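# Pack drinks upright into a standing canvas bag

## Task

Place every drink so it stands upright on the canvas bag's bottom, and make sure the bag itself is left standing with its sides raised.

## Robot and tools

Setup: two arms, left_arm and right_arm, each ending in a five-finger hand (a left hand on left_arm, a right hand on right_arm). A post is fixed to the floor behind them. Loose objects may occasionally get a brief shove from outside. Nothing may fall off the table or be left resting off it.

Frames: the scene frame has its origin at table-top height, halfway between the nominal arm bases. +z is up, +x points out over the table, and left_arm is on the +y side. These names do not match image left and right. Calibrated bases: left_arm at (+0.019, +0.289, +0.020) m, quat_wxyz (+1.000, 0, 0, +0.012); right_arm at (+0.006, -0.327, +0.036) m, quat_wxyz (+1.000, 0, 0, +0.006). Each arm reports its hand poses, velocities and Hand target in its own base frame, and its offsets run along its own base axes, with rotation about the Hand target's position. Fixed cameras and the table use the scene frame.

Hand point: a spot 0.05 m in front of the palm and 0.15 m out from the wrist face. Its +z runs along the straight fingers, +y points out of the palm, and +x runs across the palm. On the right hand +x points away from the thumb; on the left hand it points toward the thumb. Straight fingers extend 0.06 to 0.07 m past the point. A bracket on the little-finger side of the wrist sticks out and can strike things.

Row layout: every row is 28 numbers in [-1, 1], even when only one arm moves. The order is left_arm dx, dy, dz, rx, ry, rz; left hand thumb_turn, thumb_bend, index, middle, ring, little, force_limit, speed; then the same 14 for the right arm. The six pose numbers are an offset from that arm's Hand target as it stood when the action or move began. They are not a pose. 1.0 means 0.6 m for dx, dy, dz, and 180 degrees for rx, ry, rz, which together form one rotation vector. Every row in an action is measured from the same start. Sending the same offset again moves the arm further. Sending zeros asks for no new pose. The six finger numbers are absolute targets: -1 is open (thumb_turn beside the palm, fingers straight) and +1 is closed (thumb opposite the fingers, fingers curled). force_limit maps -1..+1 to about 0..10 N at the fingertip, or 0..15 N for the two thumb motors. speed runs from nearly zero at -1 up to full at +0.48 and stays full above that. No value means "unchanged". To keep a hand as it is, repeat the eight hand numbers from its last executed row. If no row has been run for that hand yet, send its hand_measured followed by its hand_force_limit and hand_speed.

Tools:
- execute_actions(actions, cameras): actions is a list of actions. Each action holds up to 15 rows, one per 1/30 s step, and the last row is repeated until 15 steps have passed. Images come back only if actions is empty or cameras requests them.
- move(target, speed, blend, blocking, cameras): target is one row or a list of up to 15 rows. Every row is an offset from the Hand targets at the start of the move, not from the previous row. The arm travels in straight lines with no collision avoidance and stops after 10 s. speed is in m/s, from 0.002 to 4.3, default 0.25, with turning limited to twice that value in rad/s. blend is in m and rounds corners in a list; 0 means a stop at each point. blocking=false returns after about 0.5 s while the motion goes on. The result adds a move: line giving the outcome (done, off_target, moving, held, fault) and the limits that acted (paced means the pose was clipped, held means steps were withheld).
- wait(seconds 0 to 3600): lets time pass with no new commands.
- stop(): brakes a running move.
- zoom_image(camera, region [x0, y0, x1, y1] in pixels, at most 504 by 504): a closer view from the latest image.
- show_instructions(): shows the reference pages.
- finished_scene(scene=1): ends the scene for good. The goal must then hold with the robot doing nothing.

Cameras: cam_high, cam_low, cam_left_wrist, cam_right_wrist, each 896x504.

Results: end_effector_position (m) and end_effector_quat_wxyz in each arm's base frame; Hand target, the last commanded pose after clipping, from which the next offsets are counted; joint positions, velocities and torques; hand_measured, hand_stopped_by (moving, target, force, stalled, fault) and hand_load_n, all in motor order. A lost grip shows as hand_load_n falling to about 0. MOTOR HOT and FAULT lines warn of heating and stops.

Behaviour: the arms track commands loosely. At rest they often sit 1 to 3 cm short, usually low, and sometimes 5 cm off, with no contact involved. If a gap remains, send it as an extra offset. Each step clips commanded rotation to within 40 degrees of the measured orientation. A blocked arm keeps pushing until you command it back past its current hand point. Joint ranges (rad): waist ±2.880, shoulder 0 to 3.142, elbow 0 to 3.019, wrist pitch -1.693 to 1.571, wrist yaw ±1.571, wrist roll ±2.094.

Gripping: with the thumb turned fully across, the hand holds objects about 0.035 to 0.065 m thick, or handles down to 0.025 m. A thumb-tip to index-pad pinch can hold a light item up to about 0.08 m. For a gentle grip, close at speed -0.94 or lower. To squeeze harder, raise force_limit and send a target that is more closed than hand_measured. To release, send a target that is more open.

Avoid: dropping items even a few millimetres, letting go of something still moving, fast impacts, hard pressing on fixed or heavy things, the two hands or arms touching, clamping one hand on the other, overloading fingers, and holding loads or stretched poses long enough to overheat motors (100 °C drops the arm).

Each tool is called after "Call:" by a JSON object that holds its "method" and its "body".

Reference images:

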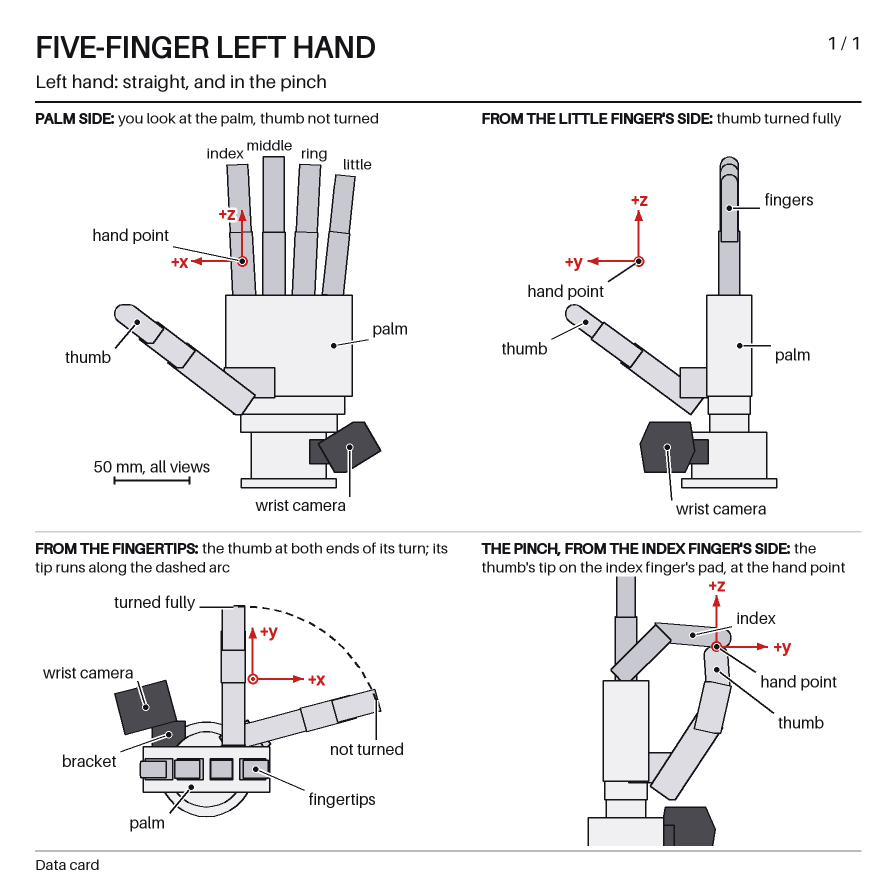

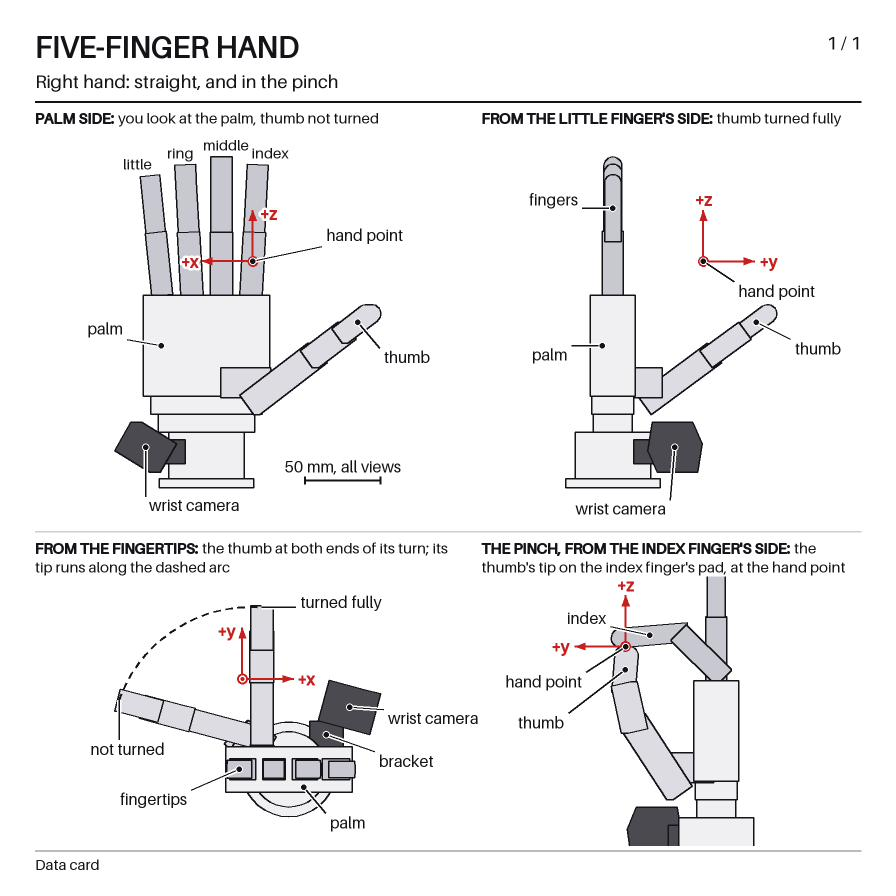

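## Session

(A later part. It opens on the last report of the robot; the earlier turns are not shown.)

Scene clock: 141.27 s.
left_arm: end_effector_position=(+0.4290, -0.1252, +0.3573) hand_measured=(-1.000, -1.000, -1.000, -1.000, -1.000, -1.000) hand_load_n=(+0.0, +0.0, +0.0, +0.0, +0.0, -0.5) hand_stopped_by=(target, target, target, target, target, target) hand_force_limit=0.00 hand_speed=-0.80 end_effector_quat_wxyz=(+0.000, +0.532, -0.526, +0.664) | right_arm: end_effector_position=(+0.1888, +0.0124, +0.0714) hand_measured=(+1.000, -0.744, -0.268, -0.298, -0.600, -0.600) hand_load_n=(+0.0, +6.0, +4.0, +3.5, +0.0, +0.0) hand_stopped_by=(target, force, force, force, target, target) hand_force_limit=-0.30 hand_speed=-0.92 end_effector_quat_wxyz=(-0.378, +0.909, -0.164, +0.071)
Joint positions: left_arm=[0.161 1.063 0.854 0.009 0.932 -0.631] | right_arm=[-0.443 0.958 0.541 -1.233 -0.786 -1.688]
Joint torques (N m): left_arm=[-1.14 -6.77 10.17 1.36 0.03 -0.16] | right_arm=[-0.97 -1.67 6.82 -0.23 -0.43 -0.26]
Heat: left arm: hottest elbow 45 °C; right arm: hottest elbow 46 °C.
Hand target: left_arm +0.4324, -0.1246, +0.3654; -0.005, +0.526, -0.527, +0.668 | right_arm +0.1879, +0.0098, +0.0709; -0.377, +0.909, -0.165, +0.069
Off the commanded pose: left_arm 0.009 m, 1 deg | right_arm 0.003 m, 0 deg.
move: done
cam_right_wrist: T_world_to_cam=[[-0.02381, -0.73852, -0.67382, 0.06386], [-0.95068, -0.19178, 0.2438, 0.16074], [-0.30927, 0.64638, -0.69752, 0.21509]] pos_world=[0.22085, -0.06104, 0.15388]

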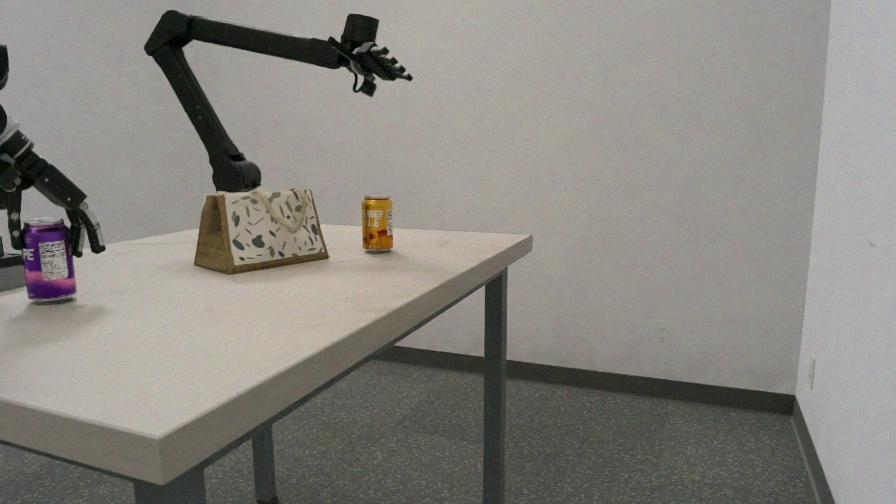

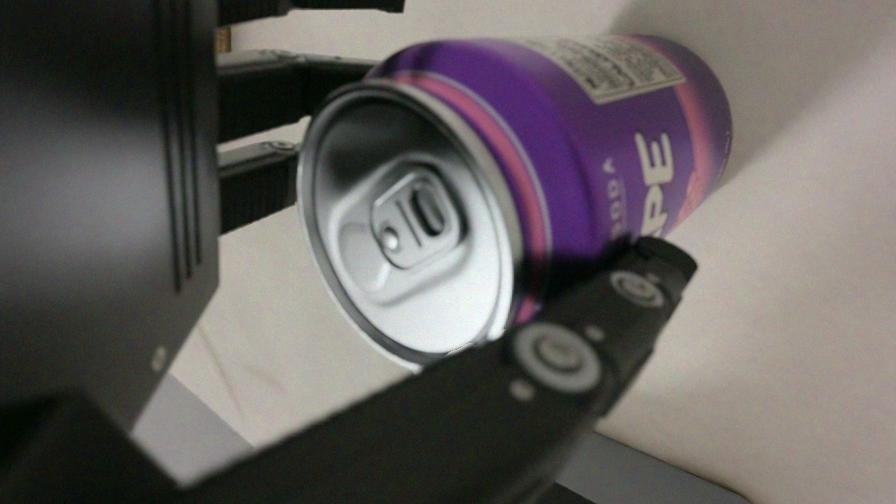

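Call:
{"method": "move", "body": {"target": [0,0,0,0,0,0,-1,-1,-1,-1,-1,-1,0,-0.8, 0,0,0,0,0,0,1,0.3,0.2,0.2,-0.6,-0.6,0.9,-0.92], "speed": 0.05, "cameras": ["cam_low","cam_right_wrist"]}}

Scene clock: 142.10 s.
left_arm: end_effector_position=(+0.4290, -0.1252, +0.3573) hand_measured=(-1.000, -1.000, -1.000, -1.000, -1.000, -1.000) hand_load_n=(-0.5, +0.0, +0.0, +0.0, +0.0, +0.0) hand_stopped_by=(target, target, target, target, target, target) hand_force_limit=0.00 hand_speed=-0.80 end_effector_quat_wxyz=(+0.000, +0.532, -0.526, +0.664) | right_arm: end_effector_position=(+0.1888, +0.0124, +0.0714) hand_measured=(+1.000, -0.736, -0.228, -0.264, -0.600, -0.600) hand_load_n=(+0.0, +14.5, +10.0, +9.0, +0.0, +0.0) hand_stopped_by=(target, force, force, force, target, target) hand_force_limit=0.90 hand_speed=-0.92 end_effector_quat_wxyz=(-0.378, +0.909, -0.164, +0.071)
Joint positions: left_arm=[0.161 1.063 0.854 0.009 0.932 -0.631] | right_arm=[-0.443 0.958 0.541 -1.233 -0.786 -1.689]
Joint torques (N m): left_arm=[-1.14 -6.83 10.17 1.37 0.03 -0.16] | right_arm=[-1.08 -1.61 6.8 -0.21 -0.43 -0.27]
Heat: left arm: hottest elbow 45 °C; right arm: hottest elbow 46 °C.
Hand target: left_arm +0.4324, -0.1246, +0.3654; -0.005, +0.526, -0.527, +0.668 | right_arm +0.1879, +0.0098, +0.0709; -0.377, +0.909, -0.166, +0.069
Off the commanded pose: left_arm 0.009 m, 1 deg | right_arm 0.003 m, 0 deg.
move: done
cam_right_wrist: T_world_to_cam=[[-0.02343, -0.73854, -0.6738, 0.06377], [-0.95069, -0.19204, 0.24355, 0.16076], [-0.30927, 0.64628, -0.69762, 0.2151]] pos_world=[0.22085, -0.06104, 0.15388]

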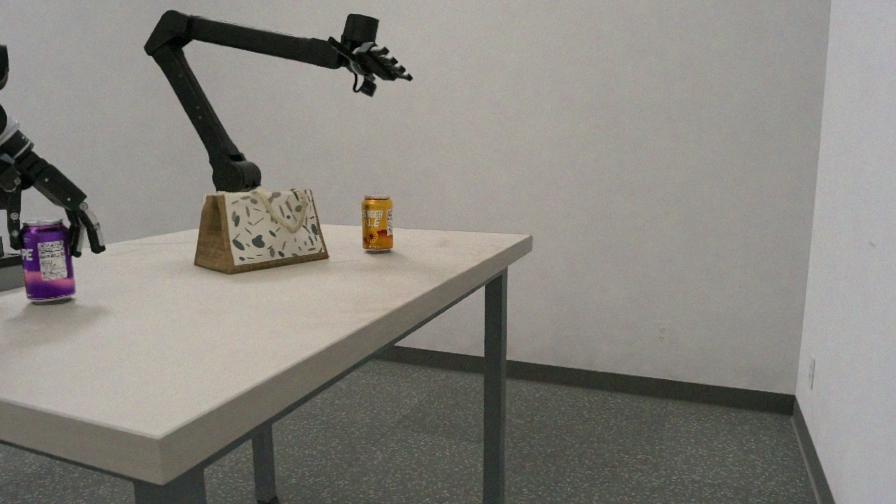

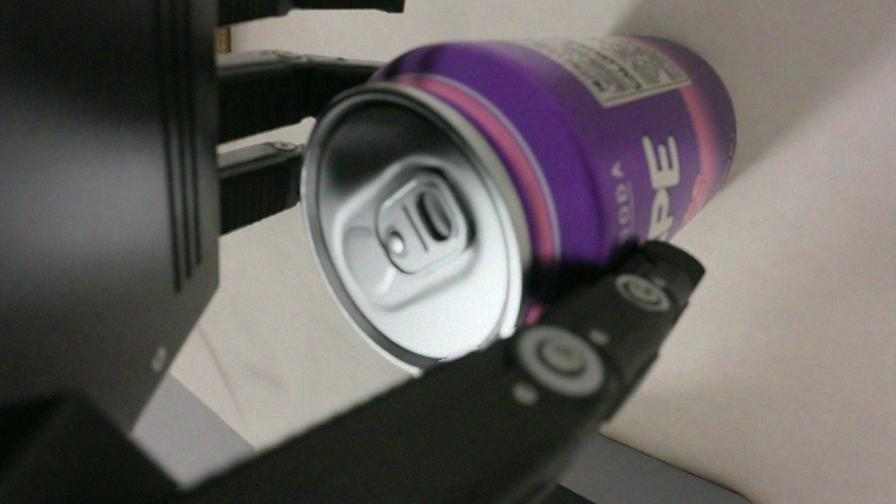

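Call:
{"method": "move", "body": {"target": [0,0,0,0,0,0,-1,-1,-1,-1,-1,-1,0,-0.8, 0.02,0.003,0.045,0,0,0,1,0.3,0.2,0.2,-0.6,-0.6,0.9,-0.92], "speed": 0.04, "cameras": ["cam_low","cam_right_wrist"]}}

Call:
{"method": "zoom_image", "body": {"camera": "cam_low", "region": [0, 60, 160, 320]}}

Scene clock: 143.60 s.
left_arm: end_effector_position=(+0.4290, -0.1252, +0.3573) hand_measured=(-1.000, -1.000, -1.000, -1.000, -1.000, -1.000) hand_load_n=(+0.0, +0.0, +0.0, +0.0, +0.0, +0.0) hand_stopped_by=(target, target, target, target, target, target) hand_force_limit=0.00 hand_speed=-0.80 end_effector_quat_wxyz=(+0.000, +0.532, -0.526, +0.664) | right_arm: end_effector_position=(+0.1815, +0.0171, +0.0759) hand_measured=(+1.000, -0.736, -0.228, -0.264, -0.600, -0.600) hand_load_n=(+0.0, +12.0, +8.0, +5.5, +0.0, +0.0) hand_stopped_by=(target, force, force, force, target, target) hand_force_limit=0.90 hand_speed=-0.92 end_effector_quat_wxyz=(-0.381, +0.907, -0.170, +0.052)
Joint positions: left_arm=[0.161 1.063 0.854 0.009 0.932 -0.631] | right_arm=[-0.433 0.958 0.55 -1.274 -0.782 -1.679]
Joint torques (N m): left_arm=[-1.14 -6.77 10.18 1.36 0.03 -0.16] | right_arm=[0.85 -2.55 10.92 -0.51 -0.75 0.08]
Heat: left arm: hottest elbow 45 °C; right arm: hottest elbow 46 °C.
Hand target: left_arm +0.4324, -0.1246, +0.3654; -0.005, +0.526, -0.527, +0.668 | right_arm +0.1999, +0.0116, +0.0978; -0.377, +0.909, -0.165, +0.069
Off the commanded pose: left_arm 0.009 m, 1 deg | right_arm 0.029 m, 2 deg.
move: off_target (right_arm)
cam_right_wrist: T_world_to_cam=[[-0.04691, -0.72963, -0.68223, 0.07486], [-0.94013, -0.19856, 0.277, 0.14926], [-0.33757, 0.65438, -0.67663, 0.21641]] pos_world=[0.21689, -0.05735, 0.15616]

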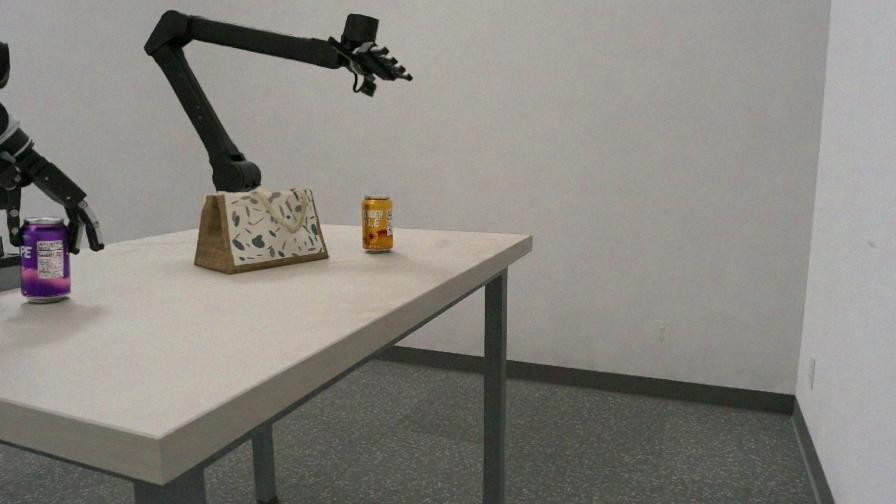

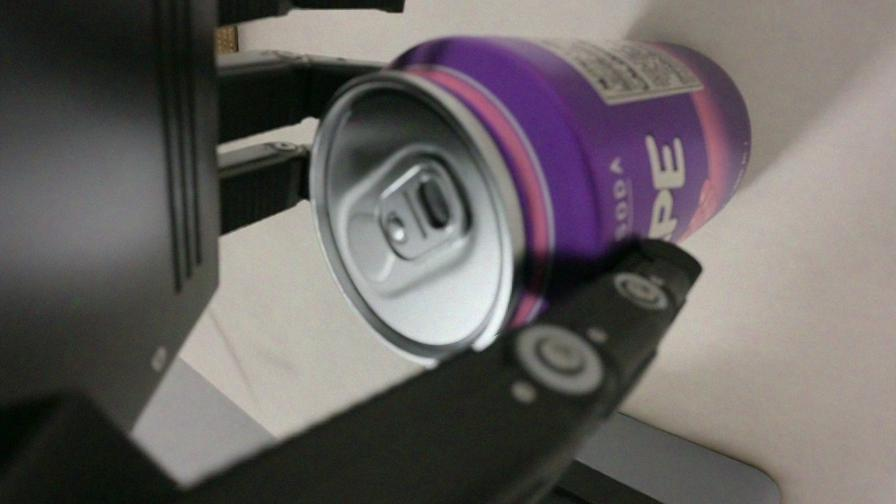

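Scaled by 1.938 from the camera's image (finer frame: 1280x720).

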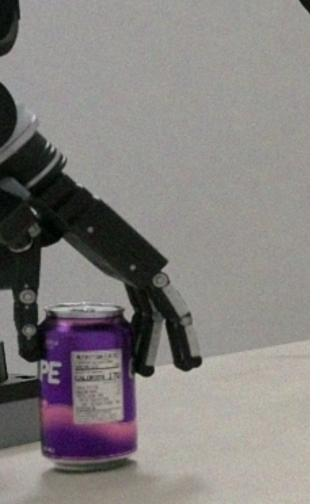

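Call:
{"method": "move", "body": {"target": [0,0,0,0,0,0,-1,-1,-1,-1,-1,-1,0,-0.8, 0.02,0.0,0.045,0,0,0,1,0.3,0.2,0.2,-0.6,-0.6,0.9,-0.92], "speed": 0.04, "cameras": ["cam_low","cam_right_wrist"]}}

Call:
{"method": "zoom_image", "body": {"camera": "cam_low", "region": [0, 60, 160, 320]}}

Scene clock: 145.23 s.
left_arm: end_effector_position=(+0.4290, -0.1252, +0.3573) hand_measured=(-1.000, -1.000, -1.000, -1.000, -1.000, -1.000) hand_load_n=(-0.5, +0.0, +0.0, +0.0, +0.0, +0.0) hand_stopped_by=(target, target, target, target, target, target) hand_force_limit=0.00 hand_speed=-0.80 end_effector_quat_wxyz=(+0.000, +0.532, -0.526, +0.664) | right_arm: end_effector_position=(+0.1943, +0.0157, +0.1023) hand_measured=(+1.000, -0.736, -0.228, -0.264, -0.600, -0.600) hand_load_n=(+0.0, +12.0, +8.0, +5.5, +0.0, +0.0) hand_stopped_by=(target, force, force, force, target, target) hand_force_limit=0.90 hand_speed=-0.92 end_effector_quat_wxyz=(-0.379, +0.908, -0.170, +0.052)
Joint positions: left_arm=[0.161 1.063 0.854 0.009 0.932 -0.631] | right_arm=[-0.411 0.958 0.625 -1.328 -0.782 -1.648]
Joint torques (N m): left_arm=[-1.14 -6.83 10.17 1.36 0.03 -0.16] | right_arm=[0.79 -2.73 11.21 -0.43 -0.8 0.09]
Heat: left arm: hottest elbow 45 °C; right arm: hottest elbow 47 °C.
Hand target: left_arm +0.4324, -0.1246, +0.3654; -0.005, +0.526, -0.527, +0.668 | right_arm +0.2118, +0.0116, +0.1248; -0.377, +0.909, -0.165, +0.069
Off the commanded pose: left_arm 0.009 m, 1 deg | right_arm 0.029 m, 2 deg.
move: off_target (right_arm)
cam_right_wrist: T_world_to_cam=[[-0.04733, -0.73137, -0.68034, 0.09239], [-0.94003, -0.1977, 0.27793, 0.15359], [-0.33778, 0.6527, -0.67815, 0.23961]] pos_world=[0.22969, -0.05845, 0.18266]

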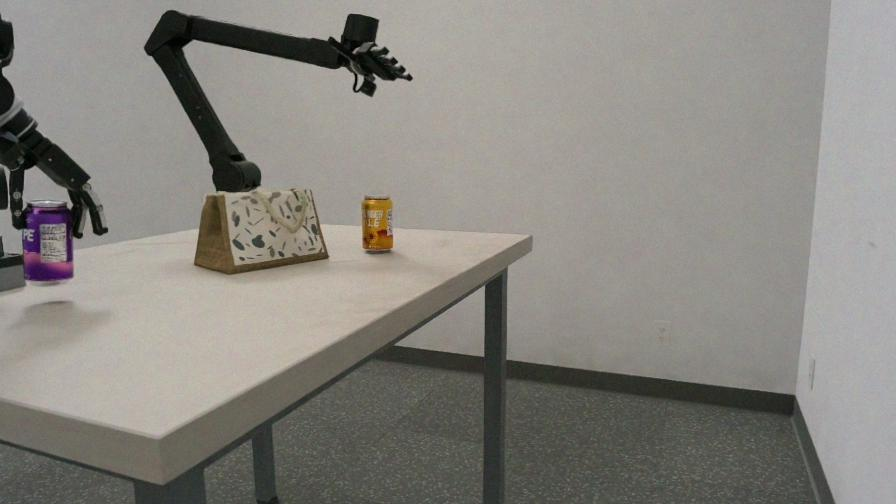

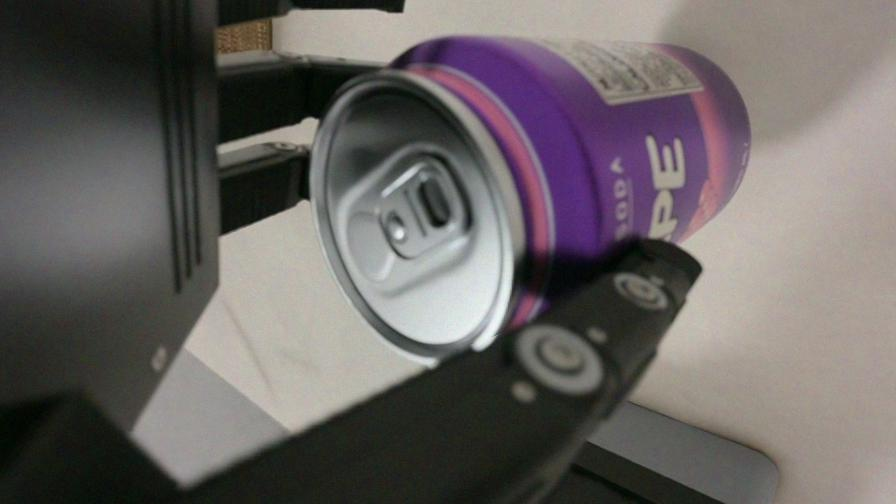

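Scaled by 1.938 from the camera's image (finer frame: 1280x720).

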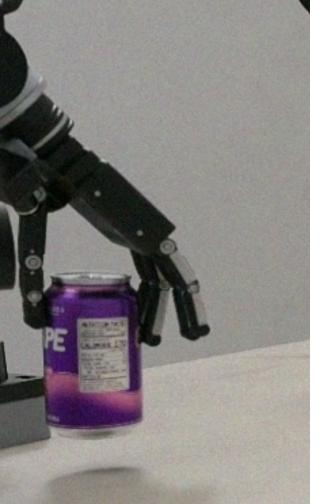

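Call:
{"method": "move", "body": {"target": [[0,0.15,0,0,0,0,-1,-1,-1,-1,-1,-1,0,-0.8, 0.0,0.0,0.29,0,0,0,1,0.3,0.2,0.2,-0.6,-0.6,0.9,-0.92],[0,0.15,0,0,0,0,-1,-1,-1,-1,-1,-1,0,-0.8, 0.0853,0.55,0.29,0,0,0,1,0.3,0.2,0.2,-0.6,-0.6,0.9,-0.92]], "speed": 0.1, "blend": 0.03, "cameras": ["cam_low","cam_right_wrist","cam_high"]}}

Call:
{"method": "zoom_image", "body": {"camera": "cam_low", "region": [100, 0, 350, 300]}}

Call:
{"method": "zoom_image", "body": {"camera": "cam_high", "region": [300, 60, 500, 240]}}

Scene clock: 152.27 s.
left_arm: end_effector_position=(+0.4233, -0.0437, +0.3513) hand_measured=(-1.000, -1.000, -1.000, -1.000, -1.000, -1.000) hand_load_n=(+0.0, +0.0, +0.0, +0.0, +0.0, +0.0) hand_stopped_by=(target, target, target, target, target, target) hand_force_limit=0.00 hand_speed=-0.80 end_effector_quat_wxyz=(+0.008, +0.532, -0.525, +0.665) | right_arm: end_effector_position=(+0.2481, +0.3207, +0.2530) hand_measured=(+1.000, -0.736, -0.228, -0.264, -0.600, -0.600) hand_load_n=(+0.0, +12.0, +8.0, +5.5, +0.0, +0.0) hand_stopped_by=(target, force, force, force, target, target) hand_force_limit=0.90 hand_speed=-0.92 end_effector_quat_wxyz=(-0.335, +0.925, -0.173, +0.042)
Joint positions: left_arm=[0.39 1.124 0.896 -0.069 1.165 -0.53] | right_arm=[0.743 1.134 1.129 -0.943 -0.32 -0.354]
Joint torques (N m): left_arm=[0.03 -6.65 11.88 0.75 0.22 -0.06] | right_arm=[0.56 -7.53 14.13 2.09 -0.16 0.06]
Heat: left arm: hottest elbow 46 °C; right arm: hottest elbow 48 °C.
Hand target: left_arm +0.4323, -0.0346, +0.3654; -0.005, +0.526, -0.527, +0.668 | right_arm +0.2632, +0.3416, +0.2989; -0.377, +0.909, -0.165, +0.069
Off the commanded pose: left_arm 0.019 m, 2 deg | right_arm 0.052 m, 6 deg.
move: off_target (left_arm, right_arm)
cam_right_wrist: T_world_to_cam=[[-0.06762, -0.78958, -0.60991, 0.42644], [-0.92831, -0.17421, 0.32846, 0.19929], [-0.3656, 0.5884, -0.7212, 0.19935]] pos_world=[0.28672, 0.25413, 0.3384]
Images, in order (width x height): cam_high 896x504, cam_low 896x504, cam_right_wrist 896x504.

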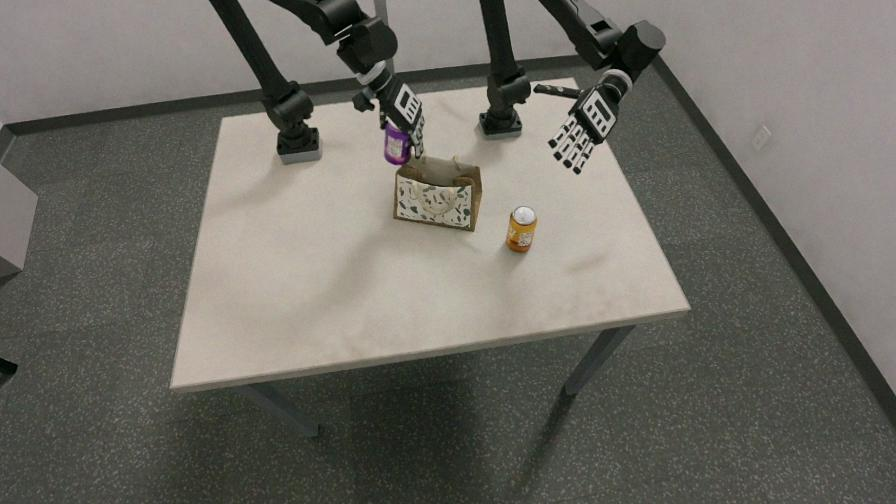

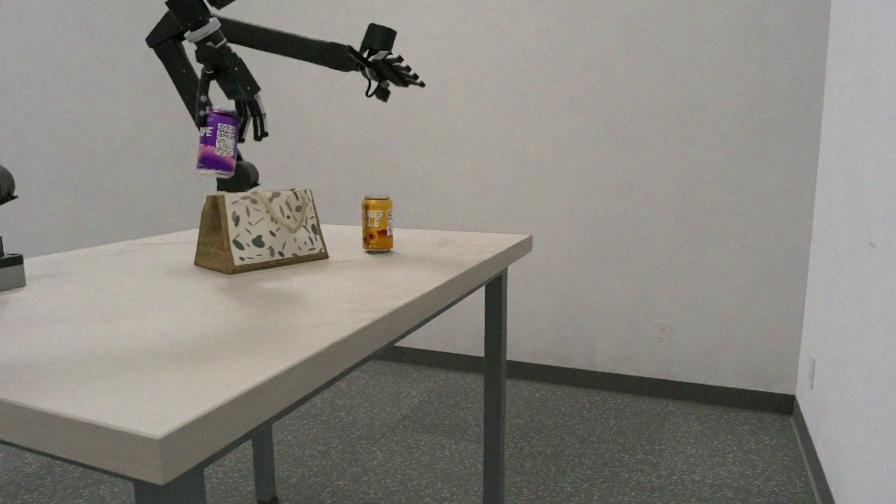

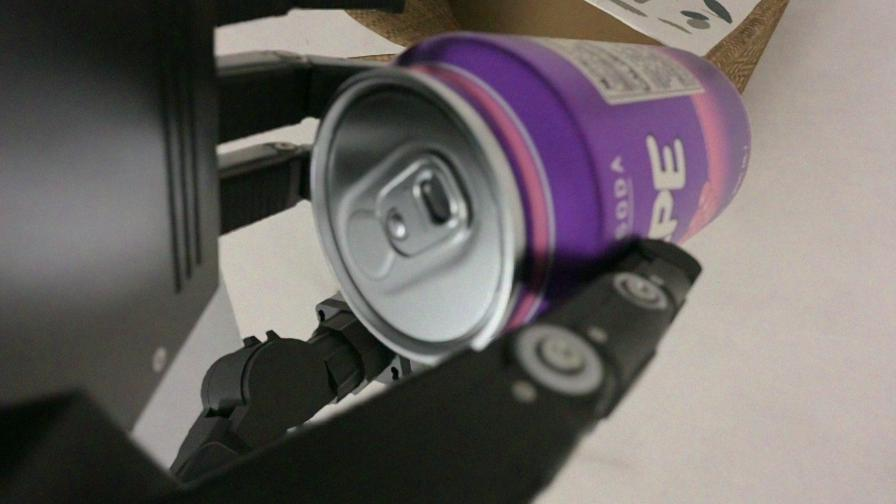

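Scaled by 1.680 from the camera's image (finer frame: 1280x720).

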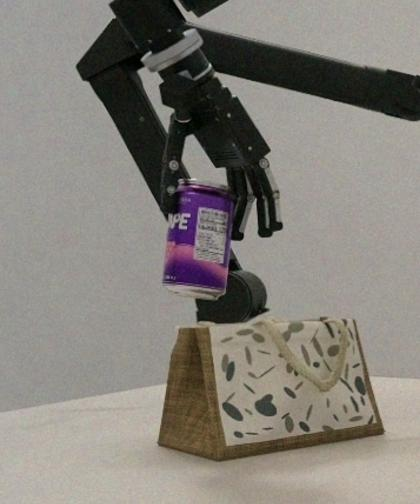

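Scaled by 2.520 from the camera's image (finer frame: 1280x720).

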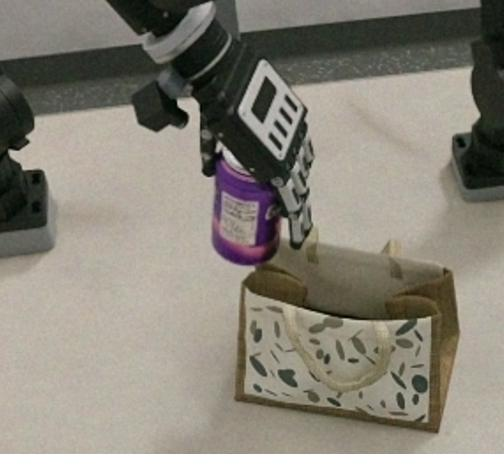

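Call:
{"method": "move", "body": {"target": [0,0,0,0,0,0,-1,-1,-1,-1,-1,-1,0,-0.8, 0.007,0.122,0.025,0.025,-0.0226,-0.0016,1,0.3,0.2,0.2,-0.6,-0.6,0.9,-0.92], "speed": 0.08, "cameras": ["cam_low","cam_right_wrist","cam_high"]}}

Call:
{"method": "zoom_image", "body": {"camera": "cam_low", "region": [100, 0, 350, 300]}}

Call:
{"method": "zoom_image", "body": {"camera": "cam_high", "region": [300, 60, 500, 240]}}

Scene clock: 155.13 s.
left_arm: end_effector_position=(+0.4233, -0.0437, +0.3513) hand_measured=(-1.000, -1.000, -1.000, -1.000, -1.000, -1.000) hand_load_n=(+0.0, +0.0, +0.0, +0.0, +0.0, -0.5) hand_stopped_by=(target, target, target, target, target, target) hand_force_limit=0.00 hand_speed=-0.80 end_effector_quat_wxyz=(+0.008, +0.532, -0.525, +0.665) | right_arm: end_effector_position=(+0.2541, +0.3903, +0.2634) hand_measured=(+1.000, -0.736, -0.228, -0.264, -0.600, -0.600) hand_load_n=(+0.5, +11.5, +8.0, +5.0, +0.0, +0.0) hand_stopped_by=(target, force, force, force, target, target) hand_force_limit=0.90 hand_speed=-0.92 end_effector_quat_wxyz=(-0.371, +0.911, -0.164, +0.073)
Joint positions: left_arm=[0.39 1.124 0.896 -0.069 1.165 -0.53] | right_arm=[0.87 1.21 1.184 -0.796 -0.228 -0.256]
Joint torques (N m): left_arm=[0.09 -6.59 11.89 0.75 0.23 -0.06] | right_arm=[0.67 -8.64 14.41 2.48 -0.03 0.04]
Heat: left arm: hottest elbow 46 °C; right arm: hottest elbow 49 °C.
Hand target: left_arm +0.4323, -0.0346, +0.3654; -0.005, +0.526, -0.527, +0.668 | right_arm +0.2673, +0.4147, +0.3137; -0.417, +0.890, -0.157, +0.096
Off the commanded pose: left_arm 0.019 m, 2 deg | right_arm 0.058 m, 6 deg.
move: off_target (right_arm)
cam_right_wrist: T_world_to_cam=[[-0.02265, -0.74843, -0.66283, 0.47452], [-0.95139, -0.18756, 0.24429, 0.24685], [-0.30715, 0.63614, -0.7078, 0.13106]] pos_world=[0.28585, 0.31807, 0.34698]
Images, in order (width x height): cam_high 896x504, cam_low 896x504, cam_right_wrist 896x504.

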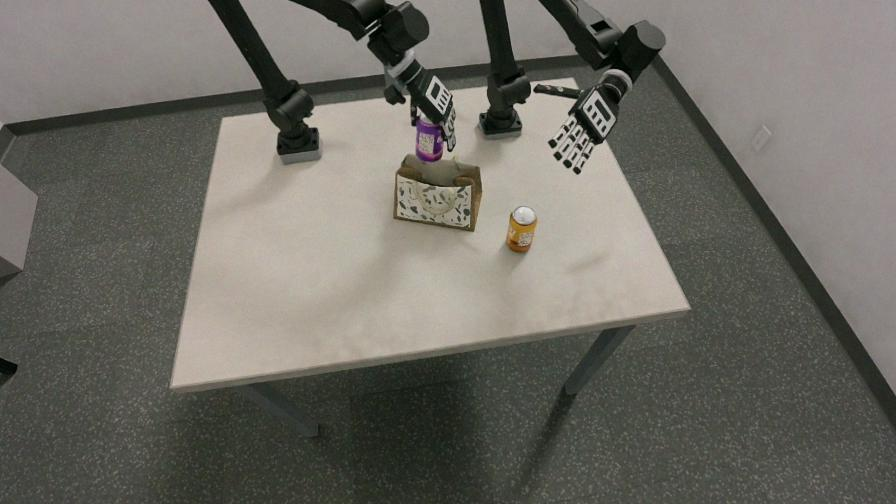

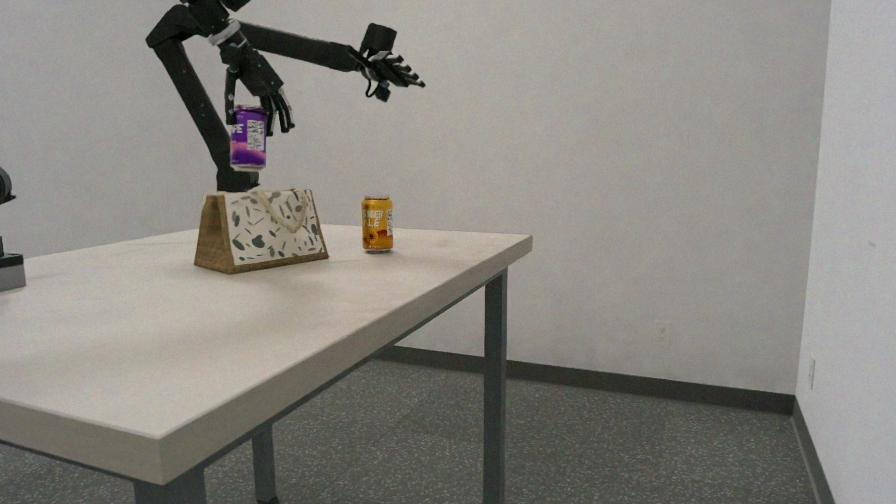

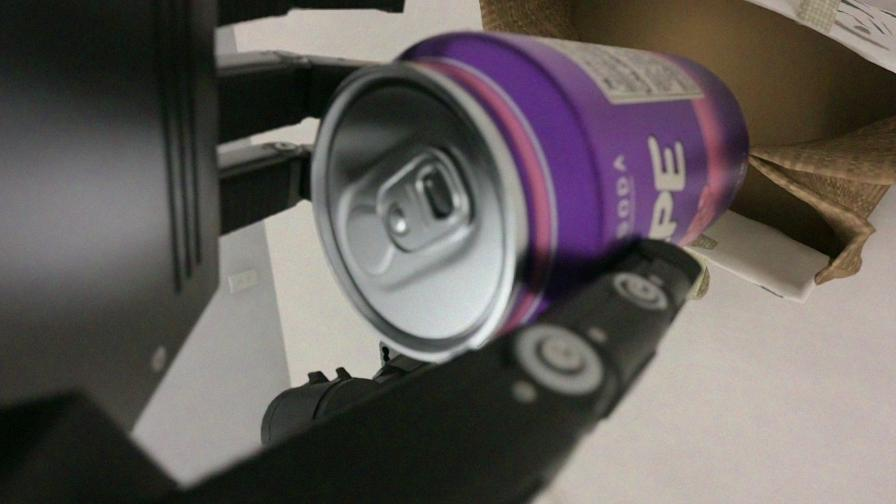

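Scaled by 1.680 from the camera's image (finer frame: 1280x720).

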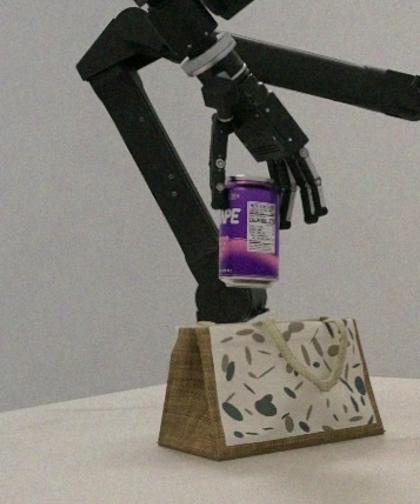

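Scaled by 2.520 from the camera's image (finer frame: 1280x720).

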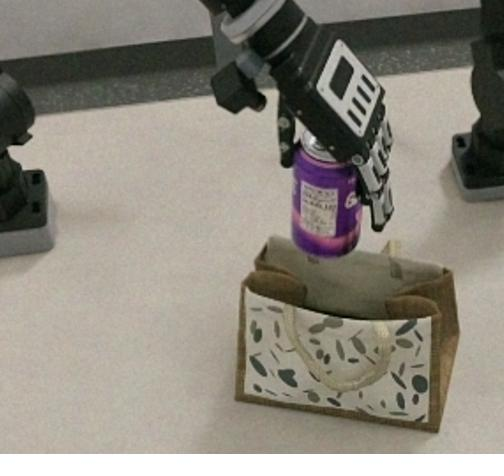

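Call:
{"method": "move", "body": {"target": [0,0,0,0,0,0,-1,-1,-1,-1,-1,-1,0,-0.8, -0.01,0.01,-0.09,0,-0.012,0,1,0.3,0.2,0.2,-0.6,-0.6,0.9,-0.92], "speed": 0.06, "cameras": ["cam_low","cam_right_wrist","cam_high"]}}

Call:
{"method": "zoom_image", "body": {"camera": "cam_low", "region": [100, 0, 350, 300]}}

Call:
{"method": "zoom_image", "body": {"camera": "cam_high", "region": [300, 60, 500, 240]}}

Scene clock: 157.87 s.
left_arm: end_effector_position=(+0.4233, -0.0437, +0.3513) hand_measured=(-1.000, -1.000, -1.000, -1.000, -1.000, -1.000) hand_load_n=(+0.0, +0.0, +0.0, +0.0, +0.0, +0.0) hand_stopped_by=(target, target, target, target, target, target) hand_force_limit=0.00 hand_speed=-0.80 end_effector_quat_wxyz=(+0.008, +0.532, -0.525, +0.665) | right_arm: end_effector_position=(+0.2608, +0.4105, +0.2430) hand_measured=(+1.000, -0.736, -0.228, -0.264, -0.600, -0.600) hand_load_n=(+0.5, +11.5, +8.0, +4.5, +0.0, +0.0) hand_stopped_by=(target, force, force, force, target, target) hand_force_limit=0.90 hand_speed=-0.92 end_effector_quat_wxyz=(-0.398, +0.899, -0.151, +0.105)
Joint positions: left_arm=[0.39 1.124 0.896 -0.069 1.165 -0.53] | right_arm=[0.904 1.216 1.109 -0.63 -0.182 -0.254]
Joint torques (N m): left_arm=[0.03 -6.65 11.89 0.75 0.22 -0.06] | right_arm=[0.73 -9.17 9.43 2.76 0.05 0.01]
Heat: left arm: hottest elbow 46 °C; right arm: hottest elbow 49 °C.
Hand target: left_arm +0.4323, -0.0346, +0.3654; -0.005, +0.526, -0.527, +0.668 | right_arm +0.2613, +0.4208, +0.2599; -0.420, +0.888, -0.149, +0.112
Off the commanded pose: left_arm 0.019 m, 2 deg | right_arm 0.020 m, 3 deg.
move: off_target (right_arm)
cam_right_wrist: T_world_to_cam=[[0.02985, -0.7169, -0.69654, 0.45784], [-0.96721, -0.19654, 0.16084, 0.29007], [-0.2522, 0.6689, -0.69926, 0.07611]] pos_world=[0.28608, 0.33433, 0.32547]
Images, in order (width x height): cam_high 896x504, cam_low 896x504, cam_right_wrist 896x504.

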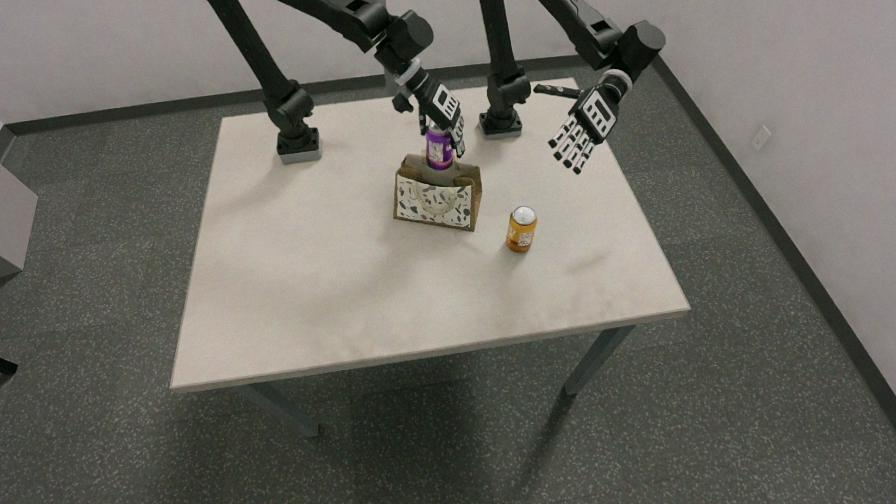

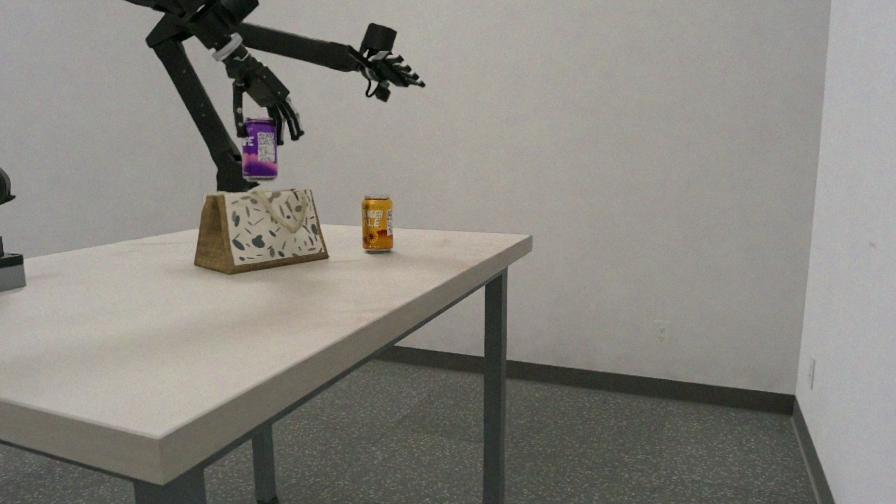

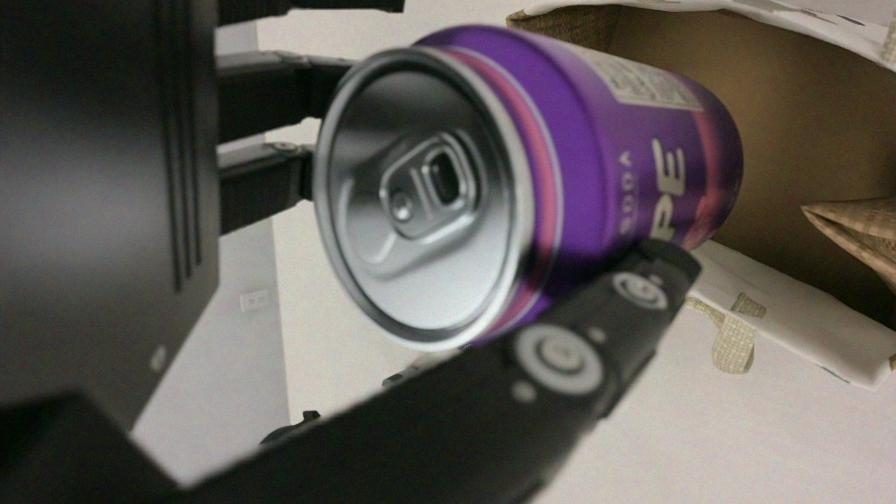

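Scaled by 1.680 from the camera's image (finer frame: 1280x720).

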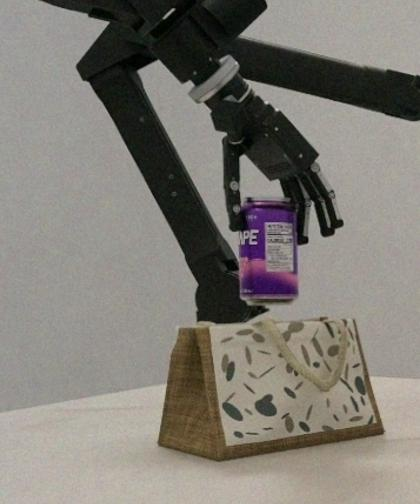

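Scaled by 2.520 from the camera's image (finer frame: 1280x720).

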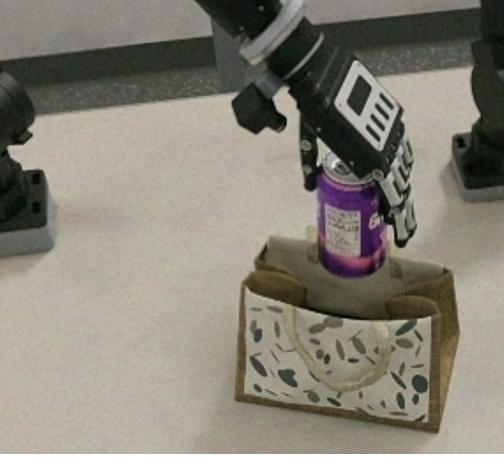

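Call:
{"method": "move", "body": {"target": [0,0,0,0,0,0,-1,-1,-1,-1,-1,-1,0,-0.8, -0.025,-0.025,-0.01,0,0.0,0,1,0.3,0.2,0.2,-0.6,-0.6,0.9,-0.92], "speed": 0.06, "cameras": ["cam_low","cam_right_wrist","cam_high"]}}

Call:
{"method": "zoom_image", "body": {"camera": "cam_low", "region": [100, 0, 350, 300]}}

Call:
{"method": "zoom_image", "body": {"camera": "cam_high", "region": [300, 60, 500, 240]}}

Scene clock: 159.70 s.
left_arm: end_effector_position=(+0.4233, -0.0437, +0.3513) hand_measured=(-1.000, -1.000, -1.000, -1.000, -1.000, -1.000) hand_load_n=(+0.0, +0.0, +0.0, +0.0, +0.0, +0.0) hand_stopped_by=(target, target, target, target, target, target) hand_force_limit=0.00 hand_speed=-0.80 end_effector_quat_wxyz=(+0.008, +0.532, -0.525, +0.665) | right_arm: end_effector_position=(+0.2471, +0.3968, +0.2277) hand_measured=(+1.000, -0.736, -0.228, -0.264, -0.600, -0.600) hand_load_n=(+0.0, +11.0, +8.0, +4.5, +0.0, +0.0) hand_stopped_by=(target, force, force, force, target, target) hand_force_limit=0.90 hand_speed=-0.92 end_effector_quat_wxyz=(-0.390, +0.902, -0.152, +0.101)
Joint positions: left_arm=[0.39 1.124 0.896 -0.069 1.165 -0.53] | right_arm=[0.91 1.18 1.047 -0.623 -0.176 -0.25]
Joint torques (N m): left_arm=[0.03 -6.65 11.89 0.76 0.23 -0.05] | right_arm=[0.67 -9.88 9.51 2.62 0.05 0.03]
Heat: left arm: hottest elbow 46 °C; right arm: hottest elbow 50 °C.
Hand target: left_arm +0.4323, -0.0346, +0.3654; -0.005, +0.526, -0.527, +0.668 | right_arm +0.2464, +0.4058, +0.2538; -0.420, +0.888, -0.149, +0.112
Off the commanded pose: left_arm 0.019 m, 2 deg | right_arm 0.028 m, 4 deg.
move: off_target (right_arm)
cam_right_wrist: T_world_to_cam=[[0.02201, -0.72786, -0.68537, 0.44152], [-0.96534, -0.19381, 0.17482, 0.27193], [-0.26008, 0.65777, -0.7069, 0.07924]] pos_world=[0.27339, 0.32194, 0.31108]
Images, in order (width x height): cam_high 896x504, cam_low 896x504, cam_right_wrist 896x504.

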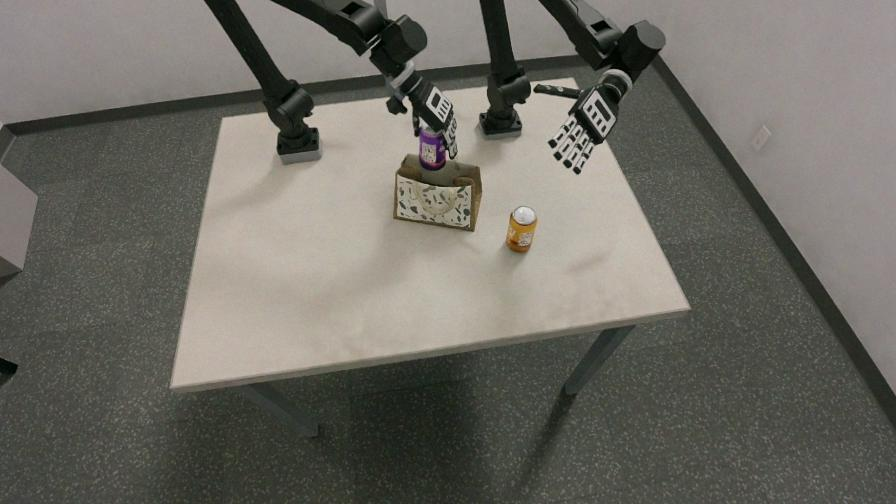

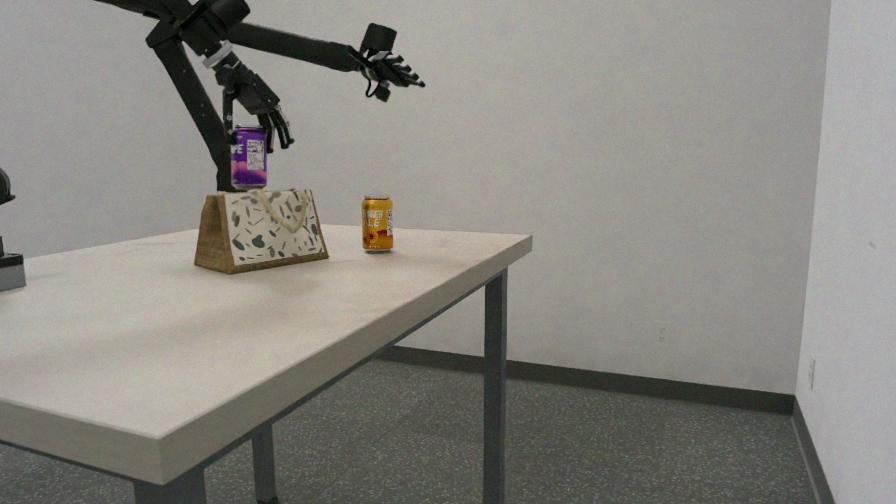

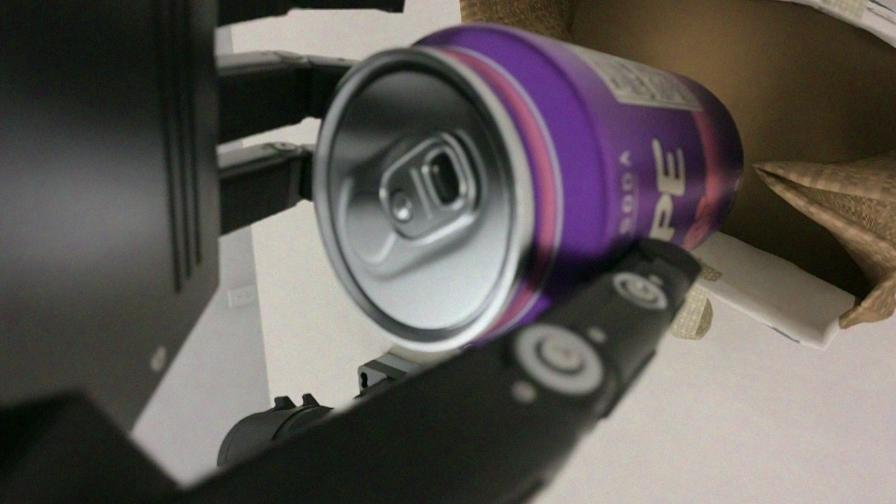

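Scaled by 1.680 from the camera's image (finer frame: 1280x720).

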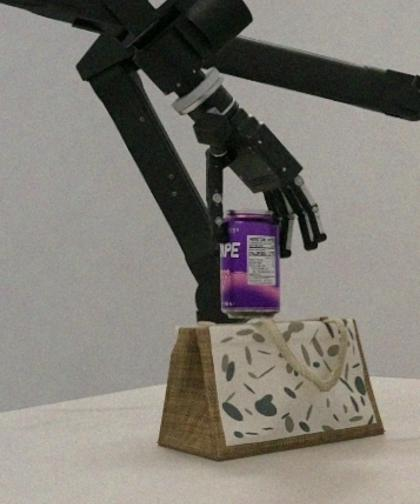

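Scaled by 2.520 from the camera's image (finer frame: 1280x720).

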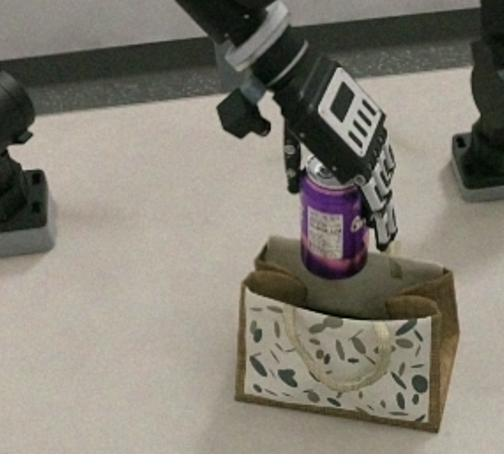

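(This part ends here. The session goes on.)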